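# Open the curtain fully with a mobile manipulator

## Task

Pull the curtain all the way open; the task fails if the robot tips over or is left leaning.

## Robot and tools

ROBOT. TidyBot++ has a single arm: a wheeled base (0.54 m long, 0.50 m wide, 0.38 m tall) on four driven casters, carrying one seven-joint arm with a two-finger gripper. The arm's shoulder sits 0.12 m ahead of the base centre at 0.68 m height. Segment lengths are 0.42 m upper arm, 0.31 m forearm and 0.31 m from wrist to hand point. The arm begins folded with the hand aimed down. Two cameras exist: base_camera, fixed on the front of the base about 0.35 m up and looking ahead and down (644x364 px), and wrist_camera, riding on the hand and looking along it (644x476 px, fisheye).

FRAMES. Base frame: origin on the floor below the base centre, x ahead, y to the left, z up, in metres. Odometry frame: the base frame as it stood at scene start. base_odometry gives x, y and heading in that frame; heading is in radians, positive to the left, and counts wheel rotation only, so slip looks like travel. base_tilt is in degrees, with forward and right lean positive. hand_pose is the point between the finger pads, in the base frame; its z axis runs out along the fingers and the fingers close along its y axis.

move. One call carries a single action built from base, joints and/or target, plus optional speeds and min_time_s; cameras and blocking only control the reply. A call with no action just reports the state, images and scene number.
- base: an object with any of translate_m (forward +), strafe_m (left +), each from -2 to 2 metres, and rotate_rad (counter-clockwise seen from above +), from -6.3 to 6.3 rad. All are offsets from where the base is when the command begins, measured along its axes at that moment, not places in odometry.
- joints: absolute angle targets in radians by name. joint_1_rad turns the whole arm about vertical (positive is clockwise seen from above, the reverse of rotate_rad); joint_2_rad shoulder, -2.249 to 2.249, 0 = upper arm straight up; joint_3_rad, joint_5_rad, joint_7_rad rotate about their own links, any angle, shortest way round (send steps under half a turn); joint_4_rad elbow, -2.579 to 2.579; joint_6_rad wrist, -2.099 to 2.099. gripper_pos is an absolute command from 0 (open, about 85 mm gap) to 1 (closed).
- target: one list of seven numbers [x, y, z, qw, qx, qy, qz], an absolute hand pose in the base frame, metres then unit quaternion. With target, joints may contain only gripper_pos. The controller chooses the joint angles and may swing the elbow, curve or overshoot; out-of-reach poses make the arm roam and end as time_out. To fix a small miss, add (wanted position minus read hand_pose) to the previous target's x, y, z. To hold still, resend hand_target rather than hand_pose.
- speeds: caps for this action only: translate_m and strafe_m 0.05 to 0.5 m/s (state one of them for a combined move), rotate_rad 0.1 to 1.57 rad/s.
- min_time_s: 0.1 to 8 s, the shortest duration of each arm motion.
- cameras: list of base_camera, wrist_camera or all; [] for none. blocking: true (default) returns after everything halts; false returns within about half a second while motion continues, and a later move replaces only the parts it names.
An unknown key makes a call invalid; an out-of-range number gets it refused, which also cancels the rest of that reply's move, wait and finished_scene calls. A single action cannot exceed 15 s, and base moves are cut at 14 s.

wait(seconds 0 to 10, cameras): lets the scene run with nothing new commanded and returns the state; it ends early once running motions settle. stop(cameras): brakes all your motions; braked parts report stopped and may keep pressing on what they touch. zoom_image(camera, region [x0, y0, x1, y1] in pixels, at most 504 by 504): closer view of that camera's latest image. read_manual(section="licences") only returns licence text. finished_scene(scene): ends the current scene, given its number; the curtain must stay open afterwards without the robot. Make no further calls in the reply that ends the first scene.

RESULTS. move reads done, or the worst status of its motions. base_status, joint_status and hand_status give done, moving, off_target (rested away from target and may still push), not_followed, contact_stop or time_out (unrequested stops that halt later calls). joint command not followed or pose unreachable means a check withheld arm targets; cause: names a self-collision. motor_effort is percent of each motor's maximum, with the peak of the last action in brackets. joint_positions, hand_pose, hand_target, on_its_own (what the robot did by itself), pictures (image order), ARM HIT, torque_fault, MOTOR HOT and OVER-TEMPERATURE FAULT lines also appear. Readings may be a centimetre or two off; trust the images.

CAUTIONS. The robot can topple if the arm snags something above about 0.6 m while the base still drives or turns, if a raised hand is pushed or pulled sideways hard, or if a stretched arm swings or reaches far over furniture. Withdrawing the arm or backing away rights a slight lean. Don't strike walls or heavy objects; blocked joints keep pushing harder with each correction, and a torque over its limit freezes the arm for 10 s. No check keeps the arm off the base. Long holding or stretching heats motors and can trigger a heat stop. Avoid harsh grips or yanks on the curtain while gripping.

Each tool is called after "Request:" by a JSON object that holds its "method" and its "body", one argument or row to a line.

## Session

Request:
{"method": "move", "body": {

}}

Scene clock: 0.00 s.
base_odometry: x=+0.000 y=+0.000 heading=+0.000
base_tilt: forward=+0.0 right=+0.3
base_status: not commanded
joint_positions: joint_1_rad=+0.035 joint_2_rad=-0.330 joint_3_rad=+3.167 joint_4_rad=-2.499 joint_5_rad=-0.002 joint_6_rad=-0.913 joint_7_rad=+1.553 gripper_pos=+0.000
joint_status: not commanded
motor_effort: joint_1_rad=+0 joint_2_rad=-2 joint_3_rad=+0 joint_4_rad=+13 joint_5_rad=-1 joint_6_rad=+1 joint_7_rad=-1
hand_pose: x=+0.2614 y=-0.0058 z=+0.5923 quat_wxyz=(-0.004, +0.999, -0.039, +0.030) (m; base frame)
hand_target: x=+0.2613 y=-0.0058 z=+0.5923 quat_wxyz=(-0.004, +0.999, -0.039, +0.030) (m; base frame)
hand_status: not commanded
pictures: base_camera, wrist_camera

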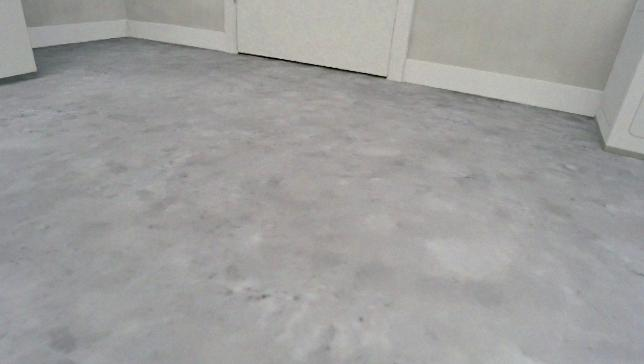

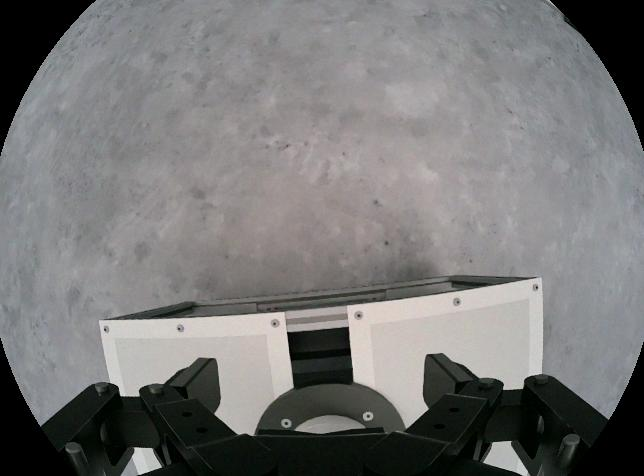

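Request:
{"method": "move", "body": {
  "joints": {"joint_6_rad": 0.75},
  "cameras": ["wrist_camera"]
}}

Request:
{"method": "move", "body": {
  "base": {"rotate_rad": 1.57},
  "cameras": ["wrist_camera"]
}}

Request:
{"method": "move", "body": {
  "base": {"rotate_rad": 1.57},
  "cameras": ["wrist_camera"]
}}

Request:
{"method": "move", "body": {
  "base": {"rotate_rad": 1.57},
  "cameras": ["wrist_camera"]
}}

Scene clock: 18.57 s.
move: done
base_odometry: x=+0.000 y=+0.000 heading=+0.000
base_tilt: forward=+0.1 right=+0.3
base_status: not commanded
joint_positions: joint_1_rad=+0.035 joint_2_rad=-0.330 joint_3_rad=+3.167 joint_4_rad=-2.499 joint_5_rad=-0.002 joint_6_rad=+0.653 joint_7_rad=+1.553 gripper_pos=+0.000
joint_status: all done
motor_effort: joint_1_rad=+1(1) joint_2_rad=-5(7) joint_3_rad=+0(1) joint_4_rad=+16(17) joint_5_rad=+0(1) joint_6_rad=+9(11) joint_7_rad=-1(1)
hand_pose: x=+0.5527 y=-0.0265 z=+0.9202 quat_wxyz=(+0.012, +0.687, -0.030, +0.726) (m; base frame)
hand_target: x=+0.5496 y=-0.0266 z=+0.9502 quat_wxyz=(+0.013, +0.651, -0.029, +0.759) (m; base frame)
hand_status: not commanded
pictures: wrist_camera
camera_calibration:
wrist_camera: T_world_to_cam=[[-0.063336, -0.997052, -0.0433184, 0.0494351], [0.0657966, 0.0391394, -0.997065, 0.941899], [0.995821, -0.0660003, 0.0631237, -0.47697], [0, 0, 0, 1]] pos_world=[0.416134, -0.0190562, 0.971385]

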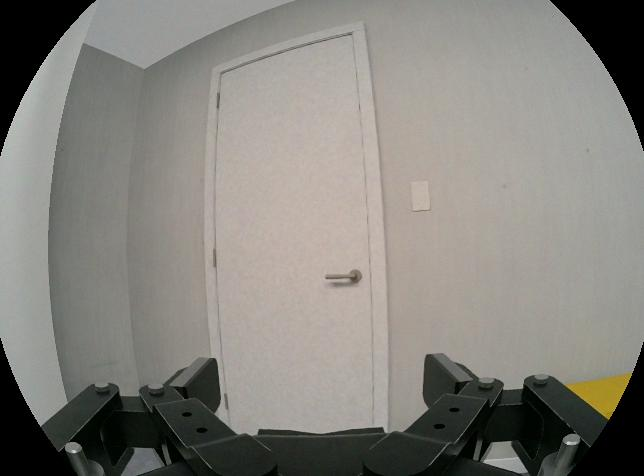

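Scene clock: 20.87 s.
move: done
base_odometry: x=+0.000 y=+0.000 heading=+1.569
base_tilt: forward=+0.1 right=+0.3
base_status: done
joint_positions: joint_1_rad=+0.035 joint_2_rad=-0.330 joint_3_rad=+3.166 joint_4_rad=-2.499 joint_5_rad=-0.002 joint_6_rad=+0.653 joint_7_rad=+1.553 gripper_pos=+0.000
joint_status: not commanded
motor_effort: joint_1_rad=+1(2) joint_2_rad=-6(8) joint_3_rad=+0(1) joint_4_rad=+16(17) joint_5_rad=-1(2) joint_6_rad=+9(10) joint_7_rad=-1(1)
hand_pose: x=+0.5527 y=-0.0260 z=+0.9202 quat_wxyz=(+0.012, +0.687, -0.030, +0.726) (m; base frame)
hand_target: x=+0.5496 y=-0.0266 z=+0.9502 quat_wxyz=(+0.013, +0.651, -0.029, +0.759) (m; base frame)
hand_status: not commanded
pictures: wrist_camera
camera_calibration:
wrist_camera: T_world_to_cam=[[-0.0623417, -0.997125, -0.0430671, 0.0491802], [0.0658391, 0.0389483, -0.99707, 0.941966], [0.995881, -0.0649945, 0.0632218, -0.47705], [0, 0, 0, 1]] pos_world=[0.416133, -0.0186548, 0.971484]

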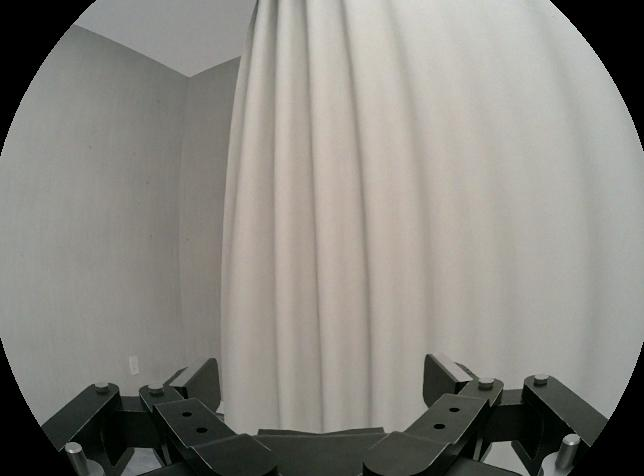

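Scene clock: 23.17 s.
move: done
base_odometry: x=+0.000 y=+0.000 heading=+3.138
base_tilt: forward=+0.0 right=+0.3
base_status: done
joint_positions: joint_1_rad=+0.035 joint_2_rad=-0.330 joint_3_rad=+3.165 joint_4_rad=-2.499 joint_5_rad=-0.002 joint_6_rad=+0.653 joint_7_rad=+1.553 gripper_pos=+0.000
joint_status: not commanded
motor_effort: joint_1_rad=+0(1) joint_2_rad=-6(8) joint_3_rad=+0(2) joint_4_rad=+17(17) joint_5_rad=+0(2) joint_6_rad=+9(10) joint_7_rad=-1(1)
hand_pose: x=+0.5527 y=-0.0258 z=+0.9202 quat_wxyz=(+0.012, +0.687, -0.030, +0.726) (m; base frame)
hand_target: x=+0.5496 y=-0.0266 z=+0.9502 quat_wxyz=(+0.013, +0.651, -0.029, +0.759) (m; base frame)
hand_status: not commanded
pictures: wrist_camera
camera_calibration:
wrist_camera: T_world_to_cam=[[-0.0619491, -0.997155, -0.0429487, 0.0490016], [0.0658174, 0.0388563, -0.997075, 0.941975], [0.995907, -0.0645947, 0.063223, -0.477047], [0, 0, 0, 1]] pos_world=[0.416132, -0.0185542, 0.971484]

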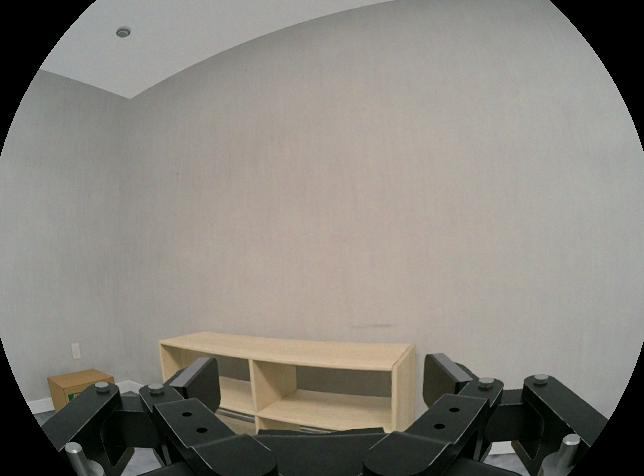

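Scene clock: 25.47 s.
move: done
base_odometry: x=+0.000 y=+0.000 heading=-1.576
base_tilt: forward=+0.0 right=+0.3
base_status: done
joint_positions: joint_1_rad=+0.035 joint_2_rad=-0.330 joint_3_rad=+3.165 joint_4_rad=-2.499 joint_5_rad=-0.002 joint_6_rad=+0.653 joint_7_rad=+1.553 gripper_pos=+0.000
joint_status: not commanded
motor_effort: joint_1_rad=+0(1) joint_2_rad=-7(8) joint_3_rad=+0(2) joint_4_rad=+17(17) joint_5_rad=+0(1) joint_6_rad=+9(10) joint_7_rad=-1(1)
hand_pose: x=+0.5527 y=-0.0256 z=+0.9202 quat_wxyz=(+0.011, +0.687, -0.029, +0.726) (m; base frame)
hand_target: x=+0.5496 y=-0.0266 z=+0.9502 quat_wxyz=(+0.013, +0.651, -0.029, +0.759) (m; base frame)
hand_status: not commanded
pictures: wrist_camera
camera_calibration:
wrist_camera: T_world_to_cam=[[-0.0616559, -0.997178, -0.0428351, 0.0489687], [0.0657995, 0.0387625, -0.99708, 0.941977], [0.995926, -0.0642944, 0.0632239, -0.477037], [0, 0, 0, 1]] pos_world=[0.416132, -0.0183536, 0.971484]

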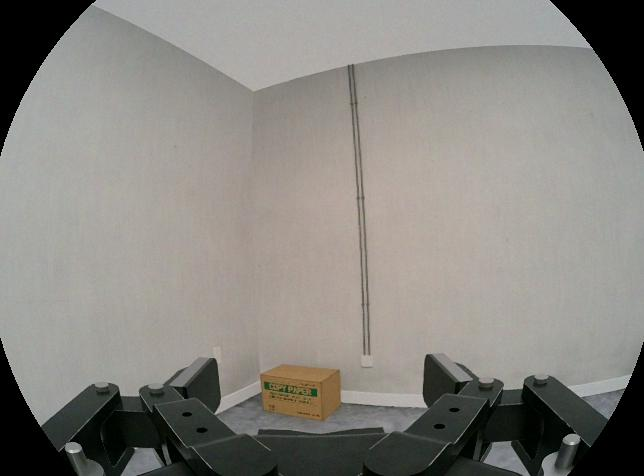

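Request:
{"method": "move", "body": {
  "base": {"rotate_rad": 3.14}
}}

Request:
{"method": "move", "body": {
  "base": {"translate_m": -0.6}
}}

Request:
{"method": "move", "body": {
  "base": {"rotate_rad": -0.6},
  "cameras": ["all"]
}}

Scene clock: 37.17 s.
move: done
base_odometry: x=+0.000 y=+0.000 heading=+1.563
base_tilt: forward=+0.1 right=+0.3
base_status: done
joint_positions: joint_1_rad=+0.035 joint_2_rad=-0.330 joint_3_rad=+3.165 joint_4_rad=-2.499 joint_5_rad=-0.002 joint_6_rad=+0.653 joint_7_rad=+1.553 gripper_pos=+0.000
joint_status: not commanded
motor_effort: joint_1_rad=+0(1) joint_2_rad=-7(9) joint_3_rad=+1(2) joint_4_rad=+16(17) joint_5_rad=-1(1) joint_6_rad=+9(10) joint_7_rad=-1(1)
hand_pose: x=+0.5527 y=-0.0258 z=+0.9202 quat_wxyz=(+0.012, +0.687, -0.030, +0.726) (m; base frame)
hand_target: x=+0.5496 y=-0.0266 z=+0.9502 quat_wxyz=(+0.013, +0.651, -0.029, +0.759) (m; base frame)
hand_status: not commanded
pictures: none

Scene clock: 39.67 s.
move: done
base_odometry: x=-0.004 y=-0.600 heading=+1.564
base_tilt: forward=+0.1 right=+0.3
base_status: done
joint_positions: joint_1_rad=+0.035 joint_2_rad=-0.330 joint_3_rad=+3.165 joint_4_rad=-2.499 joint_5_rad=-0.002 joint_6_rad=+0.656 joint_7_rad=+1.553 gripper_pos=+0.000
joint_status: not commanded
motor_effort: joint_1_rad=+0(1) joint_2_rad=-7(10) joint_3_rad=+0(1) joint_4_rad=+16(18) joint_5_rad=+0(1) joint_6_rad=+9(10) joint_7_rad=-1(1)
hand_pose: x=+0.5527 y=-0.0258 z=+0.9210 quat_wxyz=(+0.012, +0.686, -0.030, +0.727) (m; base frame)
hand_target: x=+0.5496 y=-0.0266 z=+0.9502 quat_wxyz=(+0.013, +0.651, -0.029, +0.759) (m; base frame)
hand_status: not commanded
pictures: none

Scene clock: 41.20 s.
move: done
base_odometry: x=-0.004 y=-0.600 heading=+0.965
base_tilt: forward=+0.1 right=+0.3
base_status: done
joint_positions: joint_1_rad=+0.035 joint_2_rad=-0.330 joint_3_rad=+3.167 joint_4_rad=-2.499 joint_5_rad=-0.002 joint_6_rad=+0.656 joint_7_rad=+1.553 gripper_pos=+0.000
joint_status: not commanded
motor_effort: joint_1_rad=+0(1) joint_2_rad=-6(7) joint_3_rad=+0(1) joint_4_rad=+16(17) joint_5_rad=-1(1) joint_6_rad=+9(11) joint_7_rad=-1(1)
hand_pose: x=+0.5527 y=-0.0264 z=+0.9210 quat_wxyz=(+0.012, +0.686, -0.030, +0.727) (m; base frame)
hand_target: x=+0.5496 y=-0.0266 z=+0.9502 quat_wxyz=(+0.013, +0.651, -0.029, +0.759) (m; base frame)
hand_status: not commanded
pictures: base_camera, wrist_camera
camera_calibration:
wrist_camera: T_world_to_cam=[[-0.0631276, -0.997066, -0.0432838, 0.0494234], [0.0684791, 0.0389406, -0.996892, 0.941121], [0.995653, -0.0658955, 0.06582, -0.479337], [0, 0, 0, 1]] pos_world=[0.415926, -0.0189555, 0.971886]

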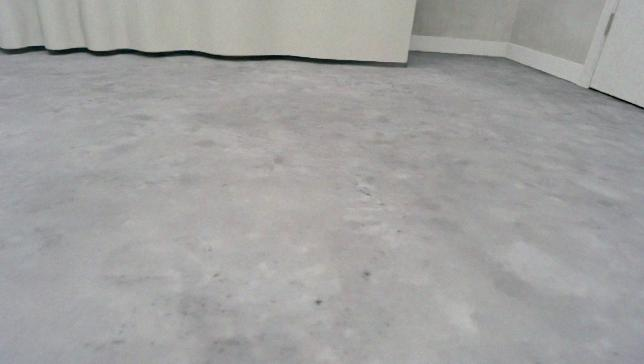

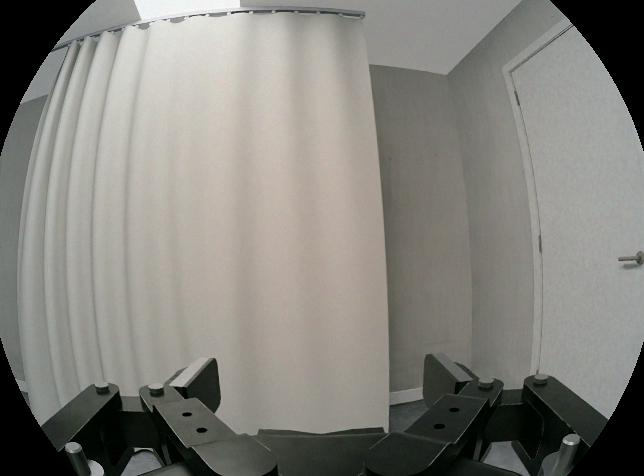

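Request:
{"method": "zoom_image", "body": {
  "camera": "wrist_camera",
  "region": [20, 0, 400, 240]
}}

Request:
{"method": "zoom_image", "body": {
  "camera": "base_camera",
  "region": [0, 0, 500, 120]
}}

Scaled by 1.326.

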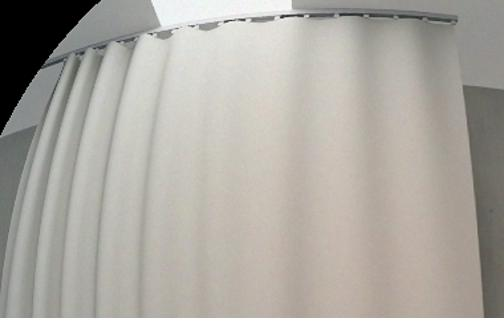

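Scaled by 1.008.

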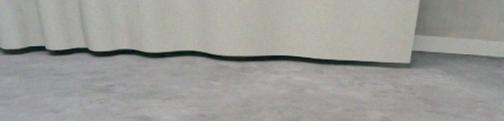

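Request:
{"method": "move", "body": {
  "base": {"rotate_rad": 0.75},
  "joints": {"joint_6_rad": 0.95},
  "cameras": ["all"]
}}

Request:
{"method": "zoom_image", "body": {
  "camera": "wrist_camera",
  "region": [100, 0, 500, 240]
}}

Scene clock: 62.03 s.
move: done
base_odometry: x=-0.004 y=-0.600 heading=+1.714
base_tilt: forward=+0.1 right=+0.3
base_status: done
joint_positions: joint_1_rad=+0.035 joint_2_rad=-0.330 joint_3_rad=+3.166 joint_4_rad=-2.497 joint_5_rad=-0.002 joint_6_rad=+0.873 joint_7_rad=+1.553 gripper_pos=+0.000
joint_status: all done
motor_effort: joint_1_rad=+0(2) joint_2_rad=-6(8) joint_3_rad=+1(2) joint_4_rad=+17(19) joint_5_rad=-1(1) joint_6_rad=+9(11) joint_7_rad=-1(1)
hand_pose: x=+0.5416 y=-0.0263 z=+0.9883 quat_wxyz=(+0.014, +0.602, -0.027, +0.798) (m; base frame)
hand_target: x=+0.5341 y=-0.0263 z=+1.0104 quat_wxyz=(+0.014, +0.572, -0.026, +0.820) (m; base frame)
hand_status: not commanded
pictures: base_camera, wrist_camera
camera_calibration:
wrist_camera: T_world_to_cam=[[-0.055453, -0.997525, -0.0432215, 0.047534], [0.282572, 0.0258395, -0.958898, 0.855129], [0.957642, -0.065387, 0.28044, -0.664286], [0, 0, 0, 1]] pos_world=[0.397149, -0.0181154, 1.00833]

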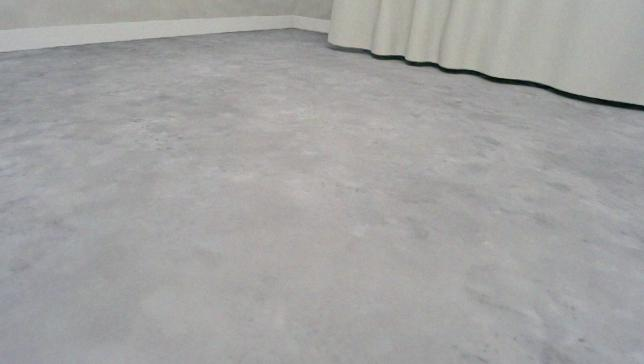

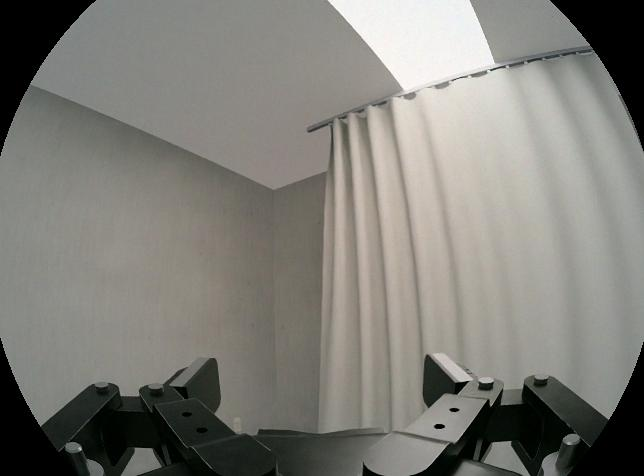

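Scaled by 1.260.

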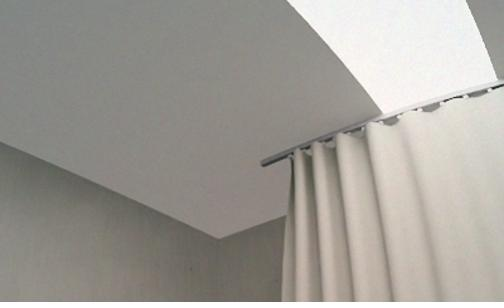

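Request:
{"method": "move", "body": {
  "base": {"rotate_rad": -0.667},
  "joints": {"joint_1_rad": -0.65, "joint_2_rad": 0.0, "joint_4_rad": -1.9, "joint_6_rad": 0.4},
  "min_time_s": 2
}}

Request:
{"method": "move", "body": {
  "base": {"translate_m": 0.95, "strafe_m": -0.95},
  "cameras": ["all"]
}}

Scene clock: 86.03 s.
move: done
base_odometry: x=-0.004 y=-0.600 heading=+1.048
base_tilt: forward=+0.1 right=+0.3
base_status: done
joint_positions: joint_1_rad=-0.636 joint_2_rad=-0.034 joint_3_rad=+3.167 joint_4_rad=-1.929 joint_5_rad=-0.002 joint_6_rad=+0.489 joint_7_rad=+1.553 gripper_pos=+0.000
joint_status: all done
motor_effort: joint_1_rad=+0(2) joint_2_rad=-18(19) joint_3_rad=+0(2) joint_4_rad=+18(19) joint_5_rad=+0(1) joint_6_rad=+9(10) joint_7_rad=-1(1)
hand_pose: x=+0.6029 y=+0.3394 z=+1.0535 quat_wxyz=(-0.236, +0.619, +0.188, +0.726) (m; base frame)
hand_target: x=+0.6117 y=+0.3568 z=+1.0230 quat_wxyz=(-0.232, +0.651, +0.203, +0.694) (m; base frame)
hand_status: not commanded
pictures: none

Scene clock: 90.07 s.
move: done
base_odometry: x=+1.293 y=-0.252 heading=+1.048
base_tilt: forward=+0.0 right=+0.3
base_status: done
joint_positions: joint_1_rad=-0.644 joint_2_rad=-0.033 joint_3_rad=+3.167 joint_4_rad=-1.928 joint_5_rad=-0.002 joint_6_rad=+0.485 joint_7_rad=+1.553 gripper_pos=+0.000
joint_status: not commanded
motor_effort: joint_1_rad=+1(3) joint_2_rad=-18(20) joint_3_rad=+0(3) joint_4_rad=+18(19) joint_5_rad=+0(1) joint_6_rad=+9(11) joint_7_rad=-1(1)
hand_pose: x=+0.6006 y=+0.3435 z=+1.0523 quat_wxyz=(-0.239, +0.619, +0.190, +0.723) (m; base frame)
hand_target: x=+0.6117 y=+0.3568 z=+1.0230 quat_wxyz=(-0.232, +0.651, +0.203, +0.694) (m; base frame)
hand_status: not commanded
pictures: base_camera, wrist_camera
camera_calibration:
wrist_camera: T_world_to_cam=[[0.578678, -0.81474, -0.0364772, -0.0283476], [0.116598, 0.126917, -0.985037, 0.982642], [0.807178, 0.565766, 0.168441, -0.723157], [0, 0, 0, 1]] pos_world=[0.485547, 0.261328, 1.08871]

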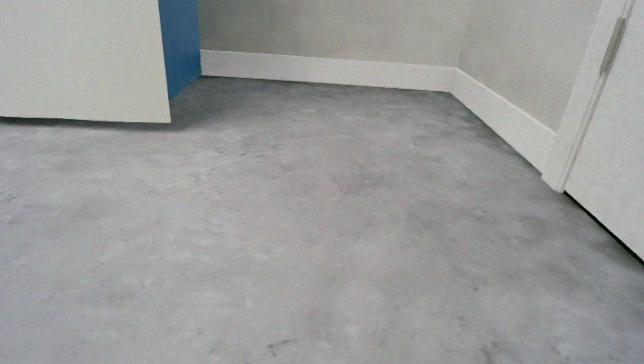

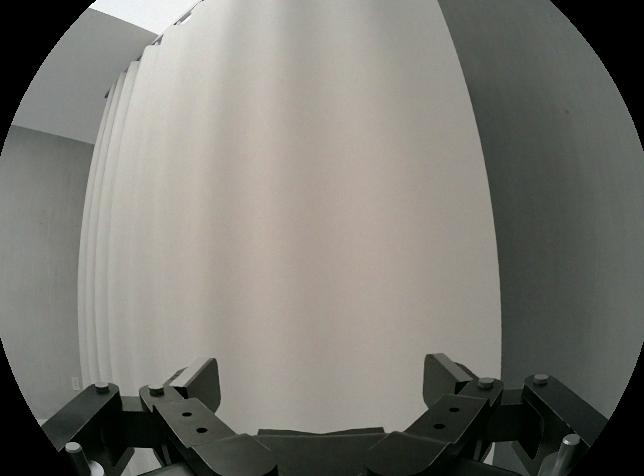

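Request:
{"method": "move", "body": {
  "base": {"strafe_m": -0.16}
}}

Request:
{"method": "move", "body": {
  "base": {"translate_m": 0.42},
  "speeds": {"translate_m": 0.25},
  "cameras": ["all"]
}}

Scene clock: 113.20 s.
move: done
base_odometry: x=+1.432 y=-0.331 heading=+1.048
base_tilt: forward=+0.0 right=+0.3
base_status: done
joint_positions: joint_1_rad=-0.644 joint_2_rad=-0.030 joint_3_rad=+3.169 joint_4_rad=-1.927 joint_5_rad=-0.002 joint_6_rad=+0.484 joint_7_rad=+1.553 gripper_pos=+0.000
joint_status: not commanded
motor_effort: joint_1_rad=+0(2) joint_2_rad=-17(19) joint_3_rad=+0(2) joint_4_rad=+18(19) joint_5_rad=+0(1) joint_6_rad=+8(10) joint_7_rad=-1(1)
hand_pose: x=+0.6024 y=+0.3436 z=+1.0501 quat_wxyz=(-0.238, +0.621, +0.190, +0.722) (m; base frame)
hand_target: x=+0.6117 y=+0.3568 z=+1.0230 quat_wxyz=(-0.232, +0.651, +0.203, +0.694) (m; base frame)
hand_status: not commanded
pictures: none

Scene clock: 115.67 s.
move: done
base_odometry: x=+1.642 y=+0.033 heading=+1.048
base_tilt: forward=+0.0 right=+0.3
base_status: done
joint_positions: joint_1_rad=-0.644 joint_2_rad=-0.025 joint_3_rad=+3.169 joint_4_rad=-1.926 joint_5_rad=-0.002 joint_6_rad=+0.483 joint_7_rad=+1.553 gripper_pos=+0.000
joint_status: not commanded
motor_effort: joint_1_rad=+1(2) joint_2_rad=-18(20) joint_3_rad=+0(2) joint_4_rad=+19(19) joint_5_rad=-1(1) joint_6_rad=+9(11) joint_7_rad=-1(1)
hand_pose: x=+0.6036 y=+0.3448 z=+1.0479 quat_wxyz=(-0.237, +0.622, +0.191, +0.721) (m; base frame)
hand_target: x=+0.6117 y=+0.3568 z=+1.0230 quat_wxyz=(-0.232, +0.651, +0.203, +0.694) (m; base frame)
hand_status: not commanded
pictures: base_camera, wrist_camera
camera_calibration:
wrist_camera: T_world_to_cam=[[0.577516, -0.815571, -0.0363224, -0.028336], [0.110083, 0.121882, -0.986421, 0.984929], [0.808924, 0.565675, 0.160169, -0.717903], [0, 0, 0, 1]] pos_world=[0.48867, 0.262945, 1.08551]

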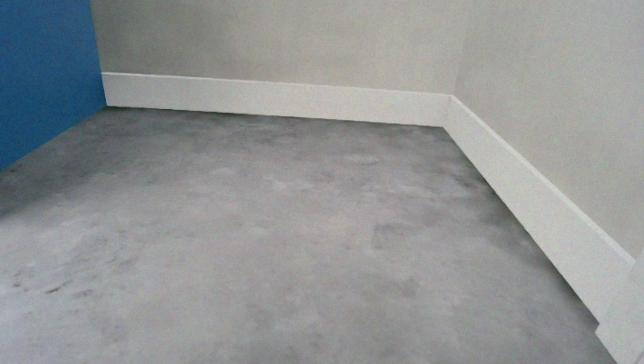

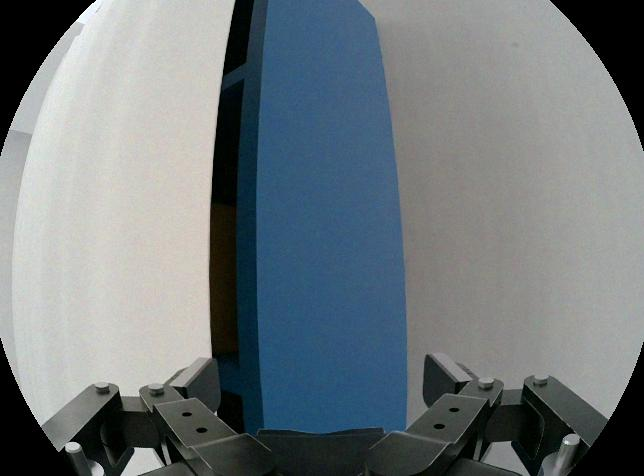

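Request:
{"method": "move", "body": {
  "base": {"translate_m": -0.047, "strafe_m": 0.063},
  "cameras": ["wrist_camera"]
}}

Request:
{"method": "move", "body": {
  "base": {"translate_m": 0.10, "strafe_m": 0.075},
  "speeds": {"translate_m": 0.1},
  "cameras": ["wrist_camera"]
}}

Scene clock: 143.73 s.
move: done
base_odometry: x=+1.564 y=+0.023 heading=+1.048
base_tilt: forward=+0.0 right=+0.3
base_status: done
joint_positions: joint_1_rad=-0.648 joint_2_rad=-0.025 joint_3_rad=+3.165 joint_4_rad=-1.926 joint_5_rad=-0.002 joint_6_rad=+0.482 joint_7_rad=+1.553 gripper_pos=+0.000
joint_status: not commanded
motor_effort: joint_1_rad=+1(2) joint_2_rad=-19(20) joint_3_rad=+0(2) joint_4_rad=+18(19) joint_5_rad=-1(1) joint_6_rad=+8(10) joint_7_rad=-1(1)
hand_pose: x=+0.6011 y=+0.3484 z=+1.0477 quat_wxyz=(-0.240, +0.622, +0.193, +0.720) (m; base frame)
hand_target: x=+0.6117 y=+0.3568 z=+1.0230 quat_wxyz=(-0.232, +0.651, +0.203, +0.694) (m; base frame)
hand_status: not commanded
pictures: wrist_camera
camera_calibration:
wrist_camera: T_world_to_cam=[[0.58341, -0.811371, -0.0361909, -0.029081], [0.108772, 0.122216, -0.986525, 0.98546], [0.804861, 0.571612, 0.159557, -0.716875], [0, 0, 0, 1]] pos_world=[0.48676, 0.265741, 1.08551]

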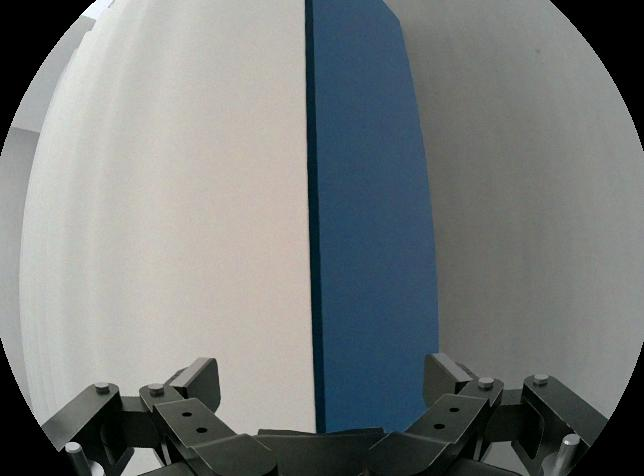

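Scene clock: 145.47 s.
move: done
base_odometry: x=+1.549 y=+0.148 heading=+1.048
base_tilt: forward=+0.0 right=+0.3
base_status: done
joint_positions: joint_1_rad=-0.648 joint_2_rad=-0.023 joint_3_rad=+3.165 joint_4_rad=-1.925 joint_5_rad=-0.002 joint_6_rad=+0.482 joint_7_rad=+1.553 gripper_pos=+0.000
joint_status: not commanded
motor_effort: joint_1_rad=+0(1) joint_2_rad=-18(21) joint_3_rad=+0(1) joint_4_rad=+18(20) joint_5_rad=+0(1) joint_6_rad=+9(10) joint_7_rad=-1(1)
hand_pose: x=+0.6019 y=+0.3490 z=+1.0466 quat_wxyz=(-0.240, +0.623, +0.194, +0.719) (m; base frame)
hand_target: x=+0.6117 y=+0.3568 z=+1.0230 quat_wxyz=(-0.232, +0.651, +0.203, +0.694) (m; base frame)
hand_status: not commanded
pictures: wrist_camera
camera_calibration:
wrist_camera: T_world_to_cam=[[0.583376, -0.811399, -0.0361228, -0.0291978], [0.107031, 0.120887, -0.986879, 0.986085], [0.805119, 0.571855, 0.157367, -0.715638], [0, 0, 0, 1]] pos_world=[0.487666, 0.266345, 1.08471]

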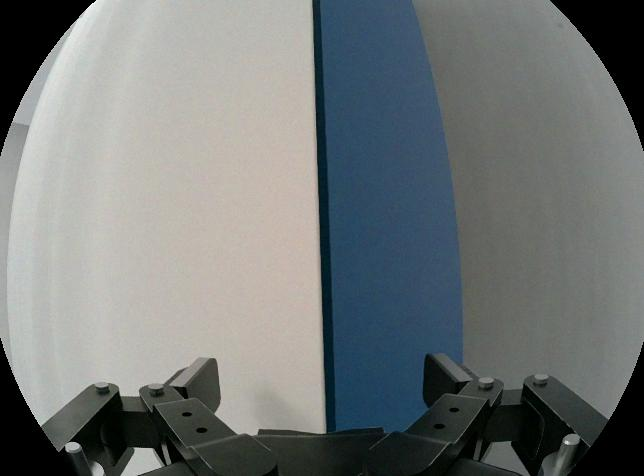

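Request:
{"method": "move", "body": {
  "base": {"translate_m": 0.024, "strafe_m": 0.02},
  "speeds": {"translate_m": 0.1}
}}

Request:
{"method": "move", "body": {
  "joints": {"gripper_pos": 1},
  "cameras": ["wrist_camera"]
}}

Scene clock: 159.73 s.
move: done
base_odometry: x=+1.543 y=+0.179 heading=+1.048
base_tilt: forward=+0.1 right=+0.3
base_status: done
joint_positions: joint_1_rad=-0.648 joint_2_rad=-0.018 joint_3_rad=+3.165 joint_4_rad=-1.925 joint_5_rad=-0.002 joint_6_rad=+0.481 joint_7_rad=+1.553 gripper_pos=+0.000
joint_status: not commanded
motor_effort: joint_1_rad=+0(2) joint_2_rad=-17(21) joint_3_rad=+0(1) joint_4_rad=+18(19) joint_5_rad=+0(1) joint_6_rad=+9(10) joint_7_rad=-1(1)
hand_pose: x=+0.6032 y=+0.3499 z=+1.0442 quat_wxyz=(-0.239, +0.624, +0.194, +0.718) (m; base frame)
hand_target: x=+0.6117 y=+0.3568 z=+1.0230 quat_wxyz=(-0.232, +0.651, +0.203, +0.694) (m; base frame)
hand_status: not commanded
pictures: none

Scene clock: 160.83 s.
move: done
base_odometry: x=+1.543 y=+0.179 heading=+1.048
base_tilt: forward=+0.0 right=+0.3
base_status: not commanded
joint_positions: joint_1_rad=-0.648 joint_2_rad=-0.018 joint_3_rad=+3.165 joint_4_rad=-1.924 joint_5_rad=-0.002 joint_6_rad=+0.481 joint_7_rad=+1.553 gripper_pos=+0.994
joint_status: all done
motor_effort: joint_1_rad=+1(1) joint_2_rad=-18(19) joint_3_rad=+0(1) joint_4_rad=+18(19) joint_5_rad=-1(1) joint_6_rad=+9(10) joint_7_rad=-1(1)
hand_pose: x=+0.6032 y=+0.3500 z=+1.0443 quat_wxyz=(-0.239, +0.624, +0.194, +0.718) (m; base frame)
hand_target: x=+0.6117 y=+0.3568 z=+1.0230 quat_wxyz=(-0.232, +0.651, +0.203, +0.694) (m; base frame)
hand_status: not commanded
pictures: wrist_camera
camera_calibration:
wrist_camera: T_world_to_cam=[[0.583216, -0.811514, -0.0361057, -0.0290965], [0.103806, 0.118539, -0.987508, 0.986909], [0.805657, 0.572183, 0.153374, -0.71315], [0, 0, 0, 1]] pos_world=[0.489076, 0.267452, 1.08291]

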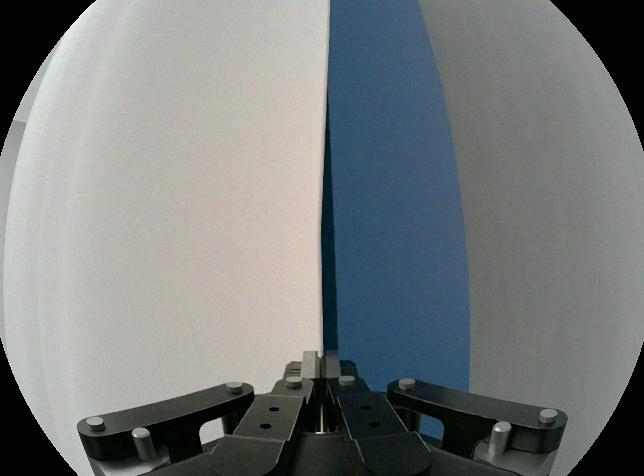

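Gripped at the edge (slightly deformed). Pull left slowly.

Request:
{"method": "move", "body": {
  "base": {"strafe_m": 0.2},
  "speeds": {"strafe_m": 0.15},
  "cameras": ["wrist_camera"]
}}

Request:
{"method": "zoom_image", "body": {
  "camera": "wrist_camera",
  "region": [220, 250, 420, 450]
}}

Scene clock: 178.90 s.
move: done
base_odometry: x=+1.370 y=+0.279 heading=+1.048
base_tilt: forward=+0.1 right=+0.3
base_status: done
joint_positions: joint_1_rad=-0.648 joint_2_rad=-0.018 joint_3_rad=+3.166 joint_4_rad=-1.914 joint_5_rad=-0.002 joint_6_rad=+0.481 joint_7_rad=+1.553 gripper_pos=+0.994
joint_status: not commanded
motor_effort: joint_1_rad=+0(2) joint_2_rad=-15(19) joint_3_rad=+0(1) joint_4_rad=+16(19) joint_5_rad=+0(1) joint_6_rad=+8(10) joint_7_rad=-1(1)
hand_pose: x=+0.6039 y=+0.3500 z=+1.0504 quat_wxyz=(-0.240, +0.621, +0.193, +0.721) (m; base frame)
hand_target: x=+0.6117 y=+0.3568 z=+1.0230 quat_wxyz=(-0.232, +0.651, +0.203, +0.694) (m; base frame)
hand_status: not commanded
pictures: wrist_camera
camera_calibration:
wrist_camera: T_world_to_cam=[[0.58314, -0.811572, -0.0360395, -0.0291987], [0.112074, 0.124309, -0.985894, 0.984293], [0.804603, 0.570875, 0.163446, -0.72413], [0, 0, 0, 1]] pos_world=[0.489351, 0.267334, 1.08771]

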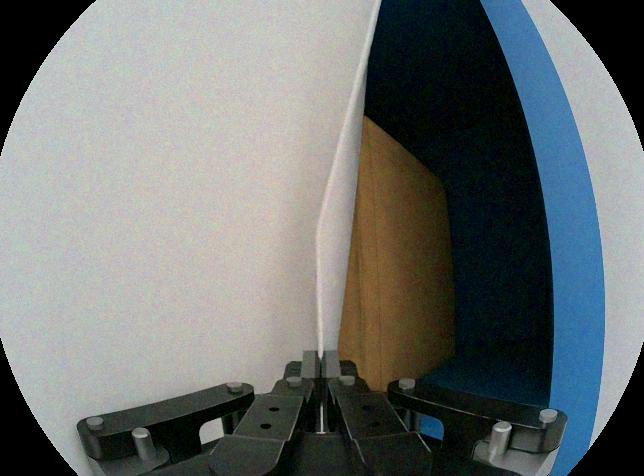

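Scaled by 2.520.

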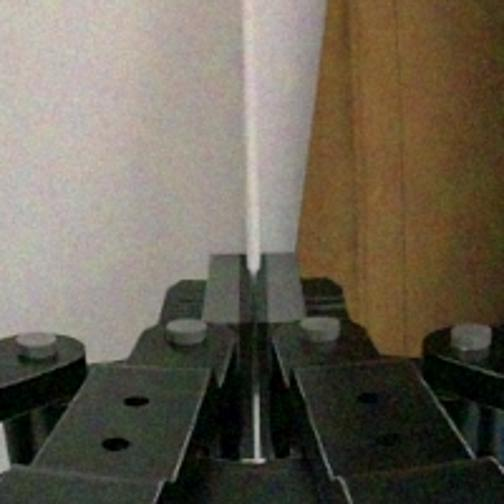

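Request:
{"method": "move", "body": {
  "base": {"strafe_m": 0.6},
  "speeds": {"strafe_m": 0.15},
  "cameras": ["wrist_camera"]
}}

Request:
{"method": "move", "body": {
  "base": {"strafe_m": 0.4},
  "speeds": {"strafe_m": 0.15},
  "cameras": ["wrist_camera"]
}}

Scene clock: 192.07 s.
move: done
base_odometry: x=+0.850 y=+0.579 heading=+1.047
base_tilt: forward=+0.1 right=+0.3
base_status: done
joint_positions: joint_1_rad=-0.606 joint_2_rad=-0.111 joint_3_rad=+3.223 joint_4_rad=-1.806 joint_5_rad=-0.002 joint_6_rad=+0.481 joint_7_rad=+1.553 gripper_pos=+0.994
joint_status: not commanded
motor_effort: joint_1_rad=-11(12) joint_2_rad=+6(17) joint_3_rad=-12(13) joint_4_rad=+1(17) joint_5_rad=+7(7) joint_6_rad=-9(11) joint_7_rad=+0(1)
hand_pose: x=+0.6037 y=+0.2768 z=+1.1697 quat_wxyz=(-0.223, +0.553, +0.139, +0.790) (m; base frame)
hand_target: x=+0.6117 y=+0.3568 z=+1.0230 quat_wxyz=(-0.232, +0.651, +0.203, +0.694) (m; base frame)
hand_status: not commanded
pictures: wrist_camera
camera_calibration:
wrist_camera: T_world_to_cam=[[0.505997, -0.861409, -0.0440674, -0.0145207], [0.286961, 0.216303, -0.933202, 0.918237], [0.8134, 0.459552, 0.35664, -0.902164], [0, 0, 0, 1]] pos_world=[0.477669, 0.203465, 1.17801]

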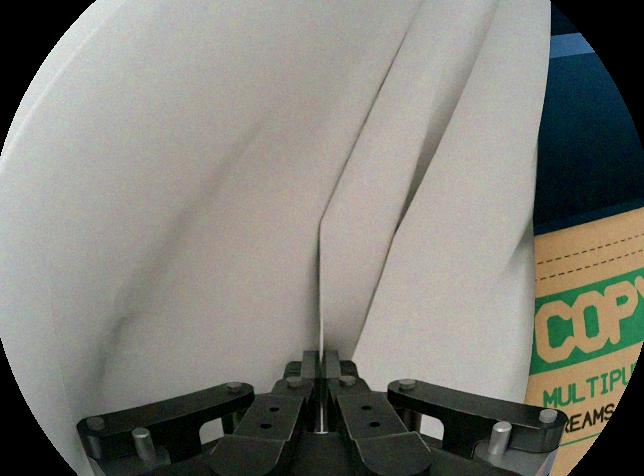

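Scene clock: 197.93 s.
move: time_out
base_odometry: x=+0.506 y=+0.777 heading=+1.043
base_tilt: forward=+0.0 right=+0.4
base_status: strafe_m time_out (by the wheels' count: +0.398 of +0.400)
joint_positions: joint_1_rad=-0.520 joint_2_rad=-0.208 joint_3_rad=+3.338 joint_4_rad=-1.737 joint_5_rad=-0.062 joint_6_rad=+0.513 joint_7_rad=+1.553 gripper_pos=+0.994
joint_status: not commanded
motor_effort: joint_1_rad=-23(27) joint_2_rad=+25(29) joint_3_rad=-29(33) joint_4_rad=-9(13) joint_5_rad=+17(19) joint_6_rad=-21(26) joint_7_rad=+2(2)
hand_pose: x=+0.5990 y=+0.1297 z=+1.2683 quat_wxyz=(-0.176, +0.488, +0.032, +0.854) (m; base frame)
hand_target: x=+0.6117 y=+0.3568 z=+1.0230 quat_wxyz=(-0.232, +0.651, +0.203, +0.694) (m; base frame)
hand_status: not commanded
pictures: wrist_camera
camera_calibration:
wrist_camera: T_world_to_cam=[[0.333382, -0.933297, -0.133465, 0.0916049], [0.463263, 0.28546, -0.838988, 0.809372], [0.821124, 0.217874, 0.527529, -1.05592], [0, 0, 0, 1]] pos_world=[0.461546, 0.0845079, 1.24831]

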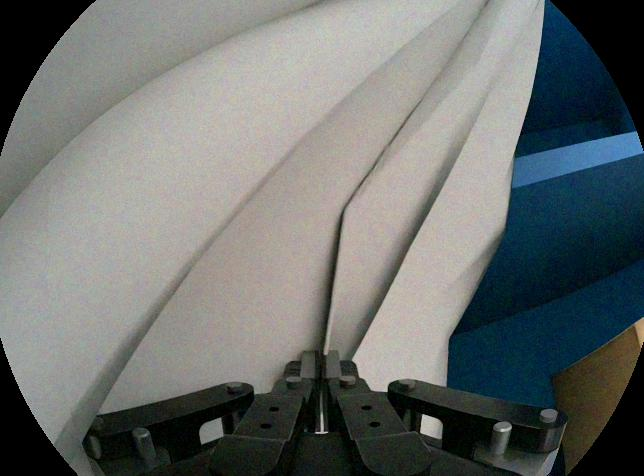

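Request:
{"method": "move", "body": {
  "base": {"strafe_m": -0.55},
  "speeds": {"strafe_m": 0.2}
}}

Request:
{"method": "move", "body": {
  "joints": {"gripper_pos": 0}
}}

Request:
{"method": "move", "body": {
  "base": {"translate_m": -0.8, "strafe_m": -0.3},
  "joints": {"joint_1_rad": 0},
  "cameras": ["all"]
}}

Scene clock: 211.60 s.
move: done
base_odometry: x=+0.981 y=+0.500 heading=+1.044
base_tilt: forward=+0.0 right=+0.3
base_status: done
joint_positions: joint_1_rad=-0.618 joint_2_rad=-0.069 joint_3_rad=+3.197 joint_4_rad=-1.839 joint_5_rad=-0.062 joint_6_rad=+0.505 joint_7_rad=+1.553 gripper_pos=+0.994
joint_status: not commanded
motor_effort: joint_1_rad=-2(23) joint_2_rad=-10(25) joint_3_rad=-2(29) joint_4_rad=+14(15) joint_5_rad=+1(16) joint_6_rad=+3(21) joint_7_rad=+0(2)
hand_pose: x=+0.6119 y=+0.2995 z=+1.1328 quat_wxyz=(-0.244, +0.577, +0.130, +0.768) (m; base frame)
hand_target: x=+0.6117 y=+0.3568 z=+1.0230 quat_wxyz=(-0.232, +0.651, +0.203, +0.694) (m; base frame)
hand_status: not commanded
pictures: none

Scene clock: 212.70 s.
move: done
base_odometry: x=+0.981 y=+0.500 heading=+1.044
base_tilt: forward=+0.1 right=+0.3
base_status: not commanded
joint_positions: joint_1_rad=-0.626 joint_2_rad=-0.029 joint_3_rad=+3.188 joint_4_rad=-1.867 joint_5_rad=-0.061 joint_6_rad=+0.474 joint_7_rad=+1.553 gripper_pos=+0.000
joint_status: all done
motor_effort: joint_1_rad=-1(2) joint_2_rad=-18(19) joint_3_rad=-2(2) joint_4_rad=+18(20) joint_5_rad=+0(1) joint_6_rad=+9(10) joint_7_rad=-1(1)
hand_pose: x=+0.6221 y=+0.3200 z=+1.0833 quat_wxyz=(-0.241, +0.613, +0.147, +0.738) (m; base frame)
hand_target: x=+0.6117 y=+0.3568 z=+1.0230 quat_wxyz=(-0.232, +0.651, +0.203, +0.694) (m; base frame)
hand_status: not commanded
pictures: none

Scene clock: 215.67 s.
move: done
base_odometry: x=+0.838 y=-0.342 heading=+1.044
base_tilt: forward=+0.0 right=+0.3
base_status: done
joint_positions: joint_1_rad=-0.015 joint_2_rad=-0.022 joint_3_rad=+3.179 joint_4_rad=-1.867 joint_5_rad=-0.057 joint_6_rad=+0.474 joint_7_rad=+1.553 gripper_pos=+0.000
joint_status: all done
motor_effort: joint_1_rad=+0(2) joint_2_rad=-19(21) joint_3_rad=+0(2) joint_4_rad=+18(20) joint_5_rad=+0(1) joint_6_rad=+9(10) joint_7_rad=-1(1)
hand_pose: x=+0.7175 y=-0.0208 z=+1.0793 quat_wxyz=(-0.010, +0.632, -0.039, +0.774) (m; base frame)
hand_target: x=+0.7271 y=-0.0141 z=+1.0230 quat_wxyz=(+0.002, +0.681, -0.015, +0.732) (m; base frame)
hand_status: not commanded
pictures: base_camera, wrist_camera
camera_calibration:
wrist_camera: T_world_to_cam=[[-0.0368752, -0.995296, -0.0895885, 0.103473], [0.210045, 0.0799273, -0.974419, 0.962556], [0.976996, -0.0547495, 0.206109, -0.791314], [0, 0, 0, 1]] pos_world=[0.574747, -0.0172723, 1.1103]

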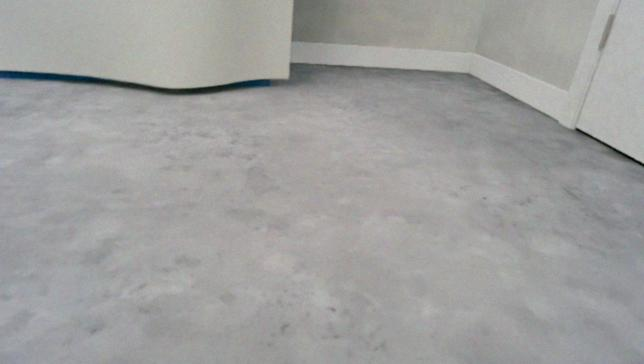

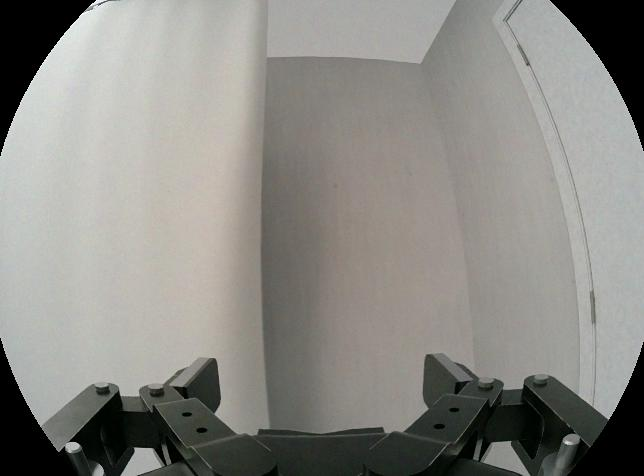

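Request:
{"method": "move", "body": {
  "base": {"rotate_rad": 0.35},
  "joints": {"joint_6_rad": 1.0},
  "cameras": ["all"]
}}

Scene clock: 229.33 s.
move: done
base_odometry: x=+0.838 y=-0.342 heading=+1.393
base_tilt: forward=+0.1 right=+0.3
base_status: done
joint_positions: joint_1_rad=-0.008 joint_2_rad=-0.021 joint_3_rad=+3.164 joint_4_rad=-1.869 joint_5_rad=-0.048 joint_6_rad=+0.921 joint_7_rad=+1.553 gripper_pos=+0.000
joint_status: all done
motor_effort: joint_1_rad=+0(3) joint_2_rad=-18(22) joint_3_rad=+0(3) joint_4_rad=+17(20) joint_5_rad=+0(2) joint_6_rad=+8(10) joint_7_rad=-1(1)
hand_pose: x=+0.6616 y=-0.0190 z=+1.2029 quat_wxyz=(-0.006, +0.447, -0.031, +0.894) (m; base frame)
hand_target: x=+0.6605 y=-0.0127 z=+1.1945 quat_wxyz=(+0.003, +0.435, -0.010, +0.900) (m; base frame)
hand_status: not commanded
pictures: base_camera, wrist_camera
camera_calibration:
wrist_camera: T_world_to_cam=[[-0.0125199, -0.996978, -0.0766728, 0.0825399], [0.607867, 0.0532945, -0.792248, 0.611662], [0.79394, -0.0565257, 0.605363, -1.12133], [0, 0, 0, 1]] pos_world=[0.519489, -0.0136916, 1.16973]

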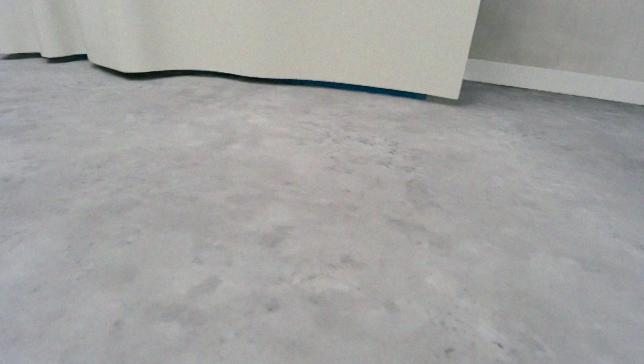

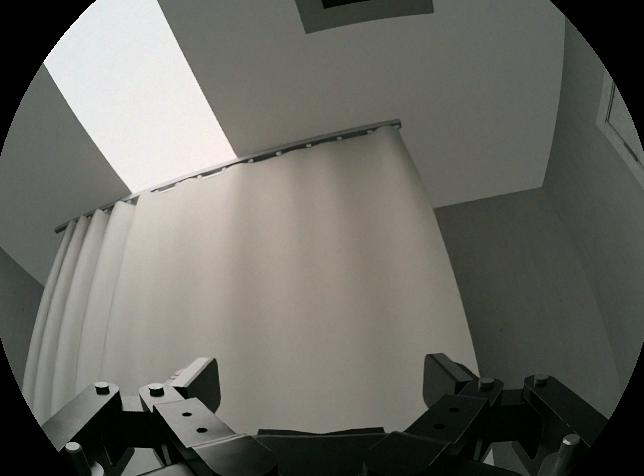

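Request:
{"method": "zoom_image", "body": {
  "camera": "wrist_camera",
  "region": [230, 80, 430, 200]
}}

Request:
{"method": "zoom_image", "body": {
  "camera": "wrist_camera",
  "region": [40, 150, 240, 270]
}}

Scaled by 2.520.

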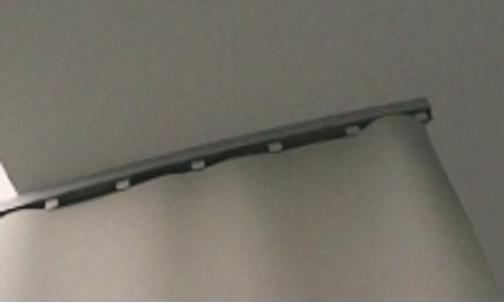

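Scaled by 2.520.

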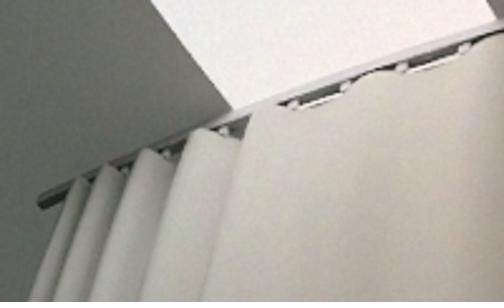

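Request:
{"method": "move", "body": {
  "base": {"rotate_rad": -0.346},
  "joints": {"joint_1_rad": 0.6, "joint_2_rad": 0.3, "joint_4_rad": -0.7, "joint_6_rad": -0.45, "joint_5_rad": 0, "joint_3_rad": 3.14},
  "min_time_s": 3
}}

Request:
{"method": "move", "body": {
  "base": {"strafe_m": 1.9},
  "cameras": ["all"]
}}

Scene clock: 250.17 s.
move: done
base_odometry: x=+0.838 y=-0.342 heading=+1.048
base_tilt: forward=+0.1 right=+0.3
base_status: done
joint_positions: joint_1_rad=+0.585 joint_2_rad=+0.256 joint_3_rad=+3.155 joint_4_rad=-0.728 joint_5_rad=-0.047 joint_6_rad=-0.362 joint_7_rad=+1.553 gripper_pos=+0.000
joint_status: all done
motor_effort: joint_1_rad=+0(3) joint_2_rad=-26(27) joint_3_rad=+0(3) joint_4_rad=+17(19) joint_5_rad=-1(2) joint_6_rad=+9(10) joint_7_rad=-1(1)
hand_pose: x=+0.6794 y=-0.3711 z=+1.3321 quat_wxyz=(+0.203, +0.592, -0.194, +0.755) (m; base frame)
hand_target: x=+0.6962 y=-0.3923 z=+1.2912 quat_wxyz=(+0.214, +0.632, -0.201, +0.717) (m; base frame)
hand_status: not commanded
pictures: none

Scene clock: 254.83 s.
move: done
base_odometry: x=-0.808 y=+0.607 heading=+1.048
base_tilt: forward=+0.0 right=+0.3
base_status: done
joint_positions: joint_1_rad=+0.593 joint_2_rad=+0.268 joint_3_rad=+3.148 joint_4_rad=-0.725 joint_5_rad=-0.047 joint_6_rad=-0.366 joint_7_rad=+1.553 gripper_pos=+0.000
joint_status: not commanded
motor_effort: joint_1_rad=+1(2) joint_2_rad=-26(28) joint_3_rad=+0(1) joint_4_rad=+17(17) joint_5_rad=+0(1) joint_6_rad=+9(10) joint_7_rad=-1(1)
hand_pose: x=+0.6842 y=-0.3766 z=+1.3247 quat_wxyz=(+0.202, +0.597, -0.197, +0.751) (m; base frame)
hand_target: x=+0.6962 y=-0.3923 z=+1.2912 quat_wxyz=(+0.214, +0.632, -0.201, +0.717) (m; base frame)
hand_status: not commanded
pictures: base_camera, wrist_camera
camera_calibration:
wrist_camera: T_world_to_cam=[[-0.539739, -0.838831, -0.0710272, 0.148466], [0.221363, -0.0600174, -0.973343, 1.17519], [0.812207, -0.541074, 0.21808, -0.915118], [0, 0, 0, 1]] pos_world=[0.563255, -0.300077, 1.35397]

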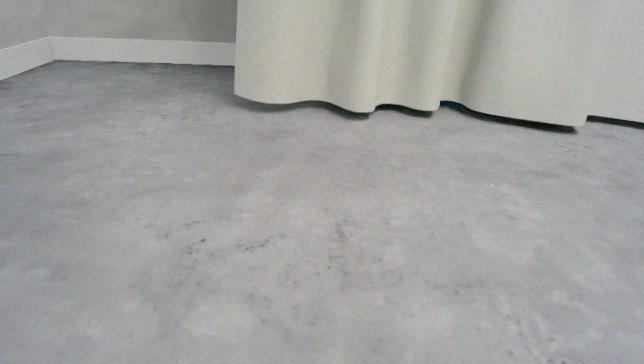

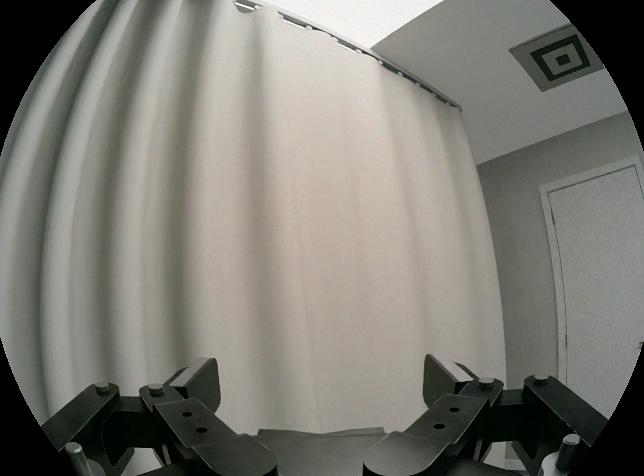

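Request:
{"method": "move", "body": {
  "base": {"strafe_m": 0.67},
  "joints": {"joint_6_rad": -0.66}
}}

Request:
{"method": "move", "body": {
  "base": {"translate_m": 0.38},
  "speeds": {"translate_m": 0.25},
  "cameras": ["all"]
}}

Scene clock: 276.07 s.
move: time_out
base_odometry: x=-1.385 y=+0.939 heading=+1.043
base_tilt: forward=+0.1 right=+0.3
base_status: strafe_m time_out (by the wheels' count: +0.666 of +0.670)
joint_positions: joint_1_rad=+0.597 joint_2_rad=+0.278 joint_3_rad=+3.142 joint_4_rad=-0.716 joint_5_rad=-0.045 joint_6_rad=-0.594 joint_7_rad=+1.553 gripper_pos=+0.000
joint_status: all done
motor_effort: joint_1_rad=+1(9) joint_2_rad=-26(36) joint_3_rad=+0(5) joint_4_rad=+17(22) joint_5_rad=+0(2) joint_6_rad=+9(12) joint_7_rad=-1(1)
hand_pose: x=+0.6945 y=-0.3809 z=+1.2526 quat_wxyz=(+0.180, +0.678, -0.220, +0.678) (m; base frame)
hand_target: x=+0.6970 y=-0.3929 z=+1.2259 quat_wxyz=(+0.193, +0.703, -0.224, +0.647) (m; base frame)
hand_status: not commanded
pictures: none

not run: a stop that you did not command came earlier in this reply.

Request:
{"method": "move", "body": {
  "base": {"strafe_m": -0.05},
  "cameras": ["all"]
}}

Scene clock: 284.27 s.
move: done
base_odometry: x=-1.342 y=+0.914 heading=+1.044
base_tilt: forward=+0.1 right=+0.4
base_status: done
joint_positions: joint_1_rad=+0.603 joint_2_rad=+0.280 joint_3_rad=+3.142 joint_4_rad=-0.716 joint_5_rad=-0.044 joint_6_rad=-0.594 joint_7_rad=+1.553 gripper_pos=+0.000
joint_status: not commanded
motor_effort: joint_1_rad=+0(2) joint_2_rad=-26(29) joint_3_rad=-1(2) joint_4_rad=+16(18) joint_5_rad=-1(2) joint_6_rad=+9(10) joint_7_rad=-1(1)
hand_pose: x=+0.6933 y=-0.3847 z=+1.2513 quat_wxyz=(+0.181, +0.678, -0.222, +0.677) (m; base frame)
hand_target: x=+0.6970 y=-0.3929 z=+1.2259 quat_wxyz=(+0.193, +0.703, -0.224, +0.647) (m; base frame)
hand_status: not commanded
pictures: base_camera, wrist_camera
camera_calibration:
wrist_camera: T_world_to_cam=[[-0.551105, -0.831483, -0.0701343, 0.150995], [0.0295837, 0.0645277, -0.997477, 1.31225], [0.833911, -0.55179, -0.0109632, -0.643435], [0, 0, 0, 1]] pos_world=[0.58096, -0.314167, 1.31248]

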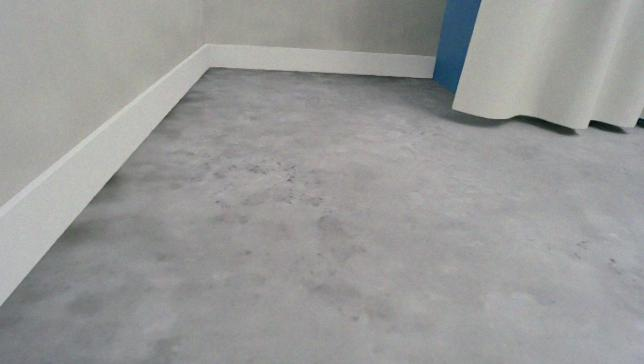

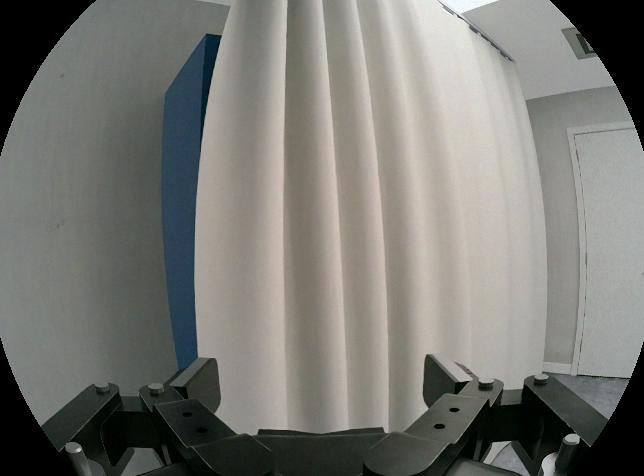

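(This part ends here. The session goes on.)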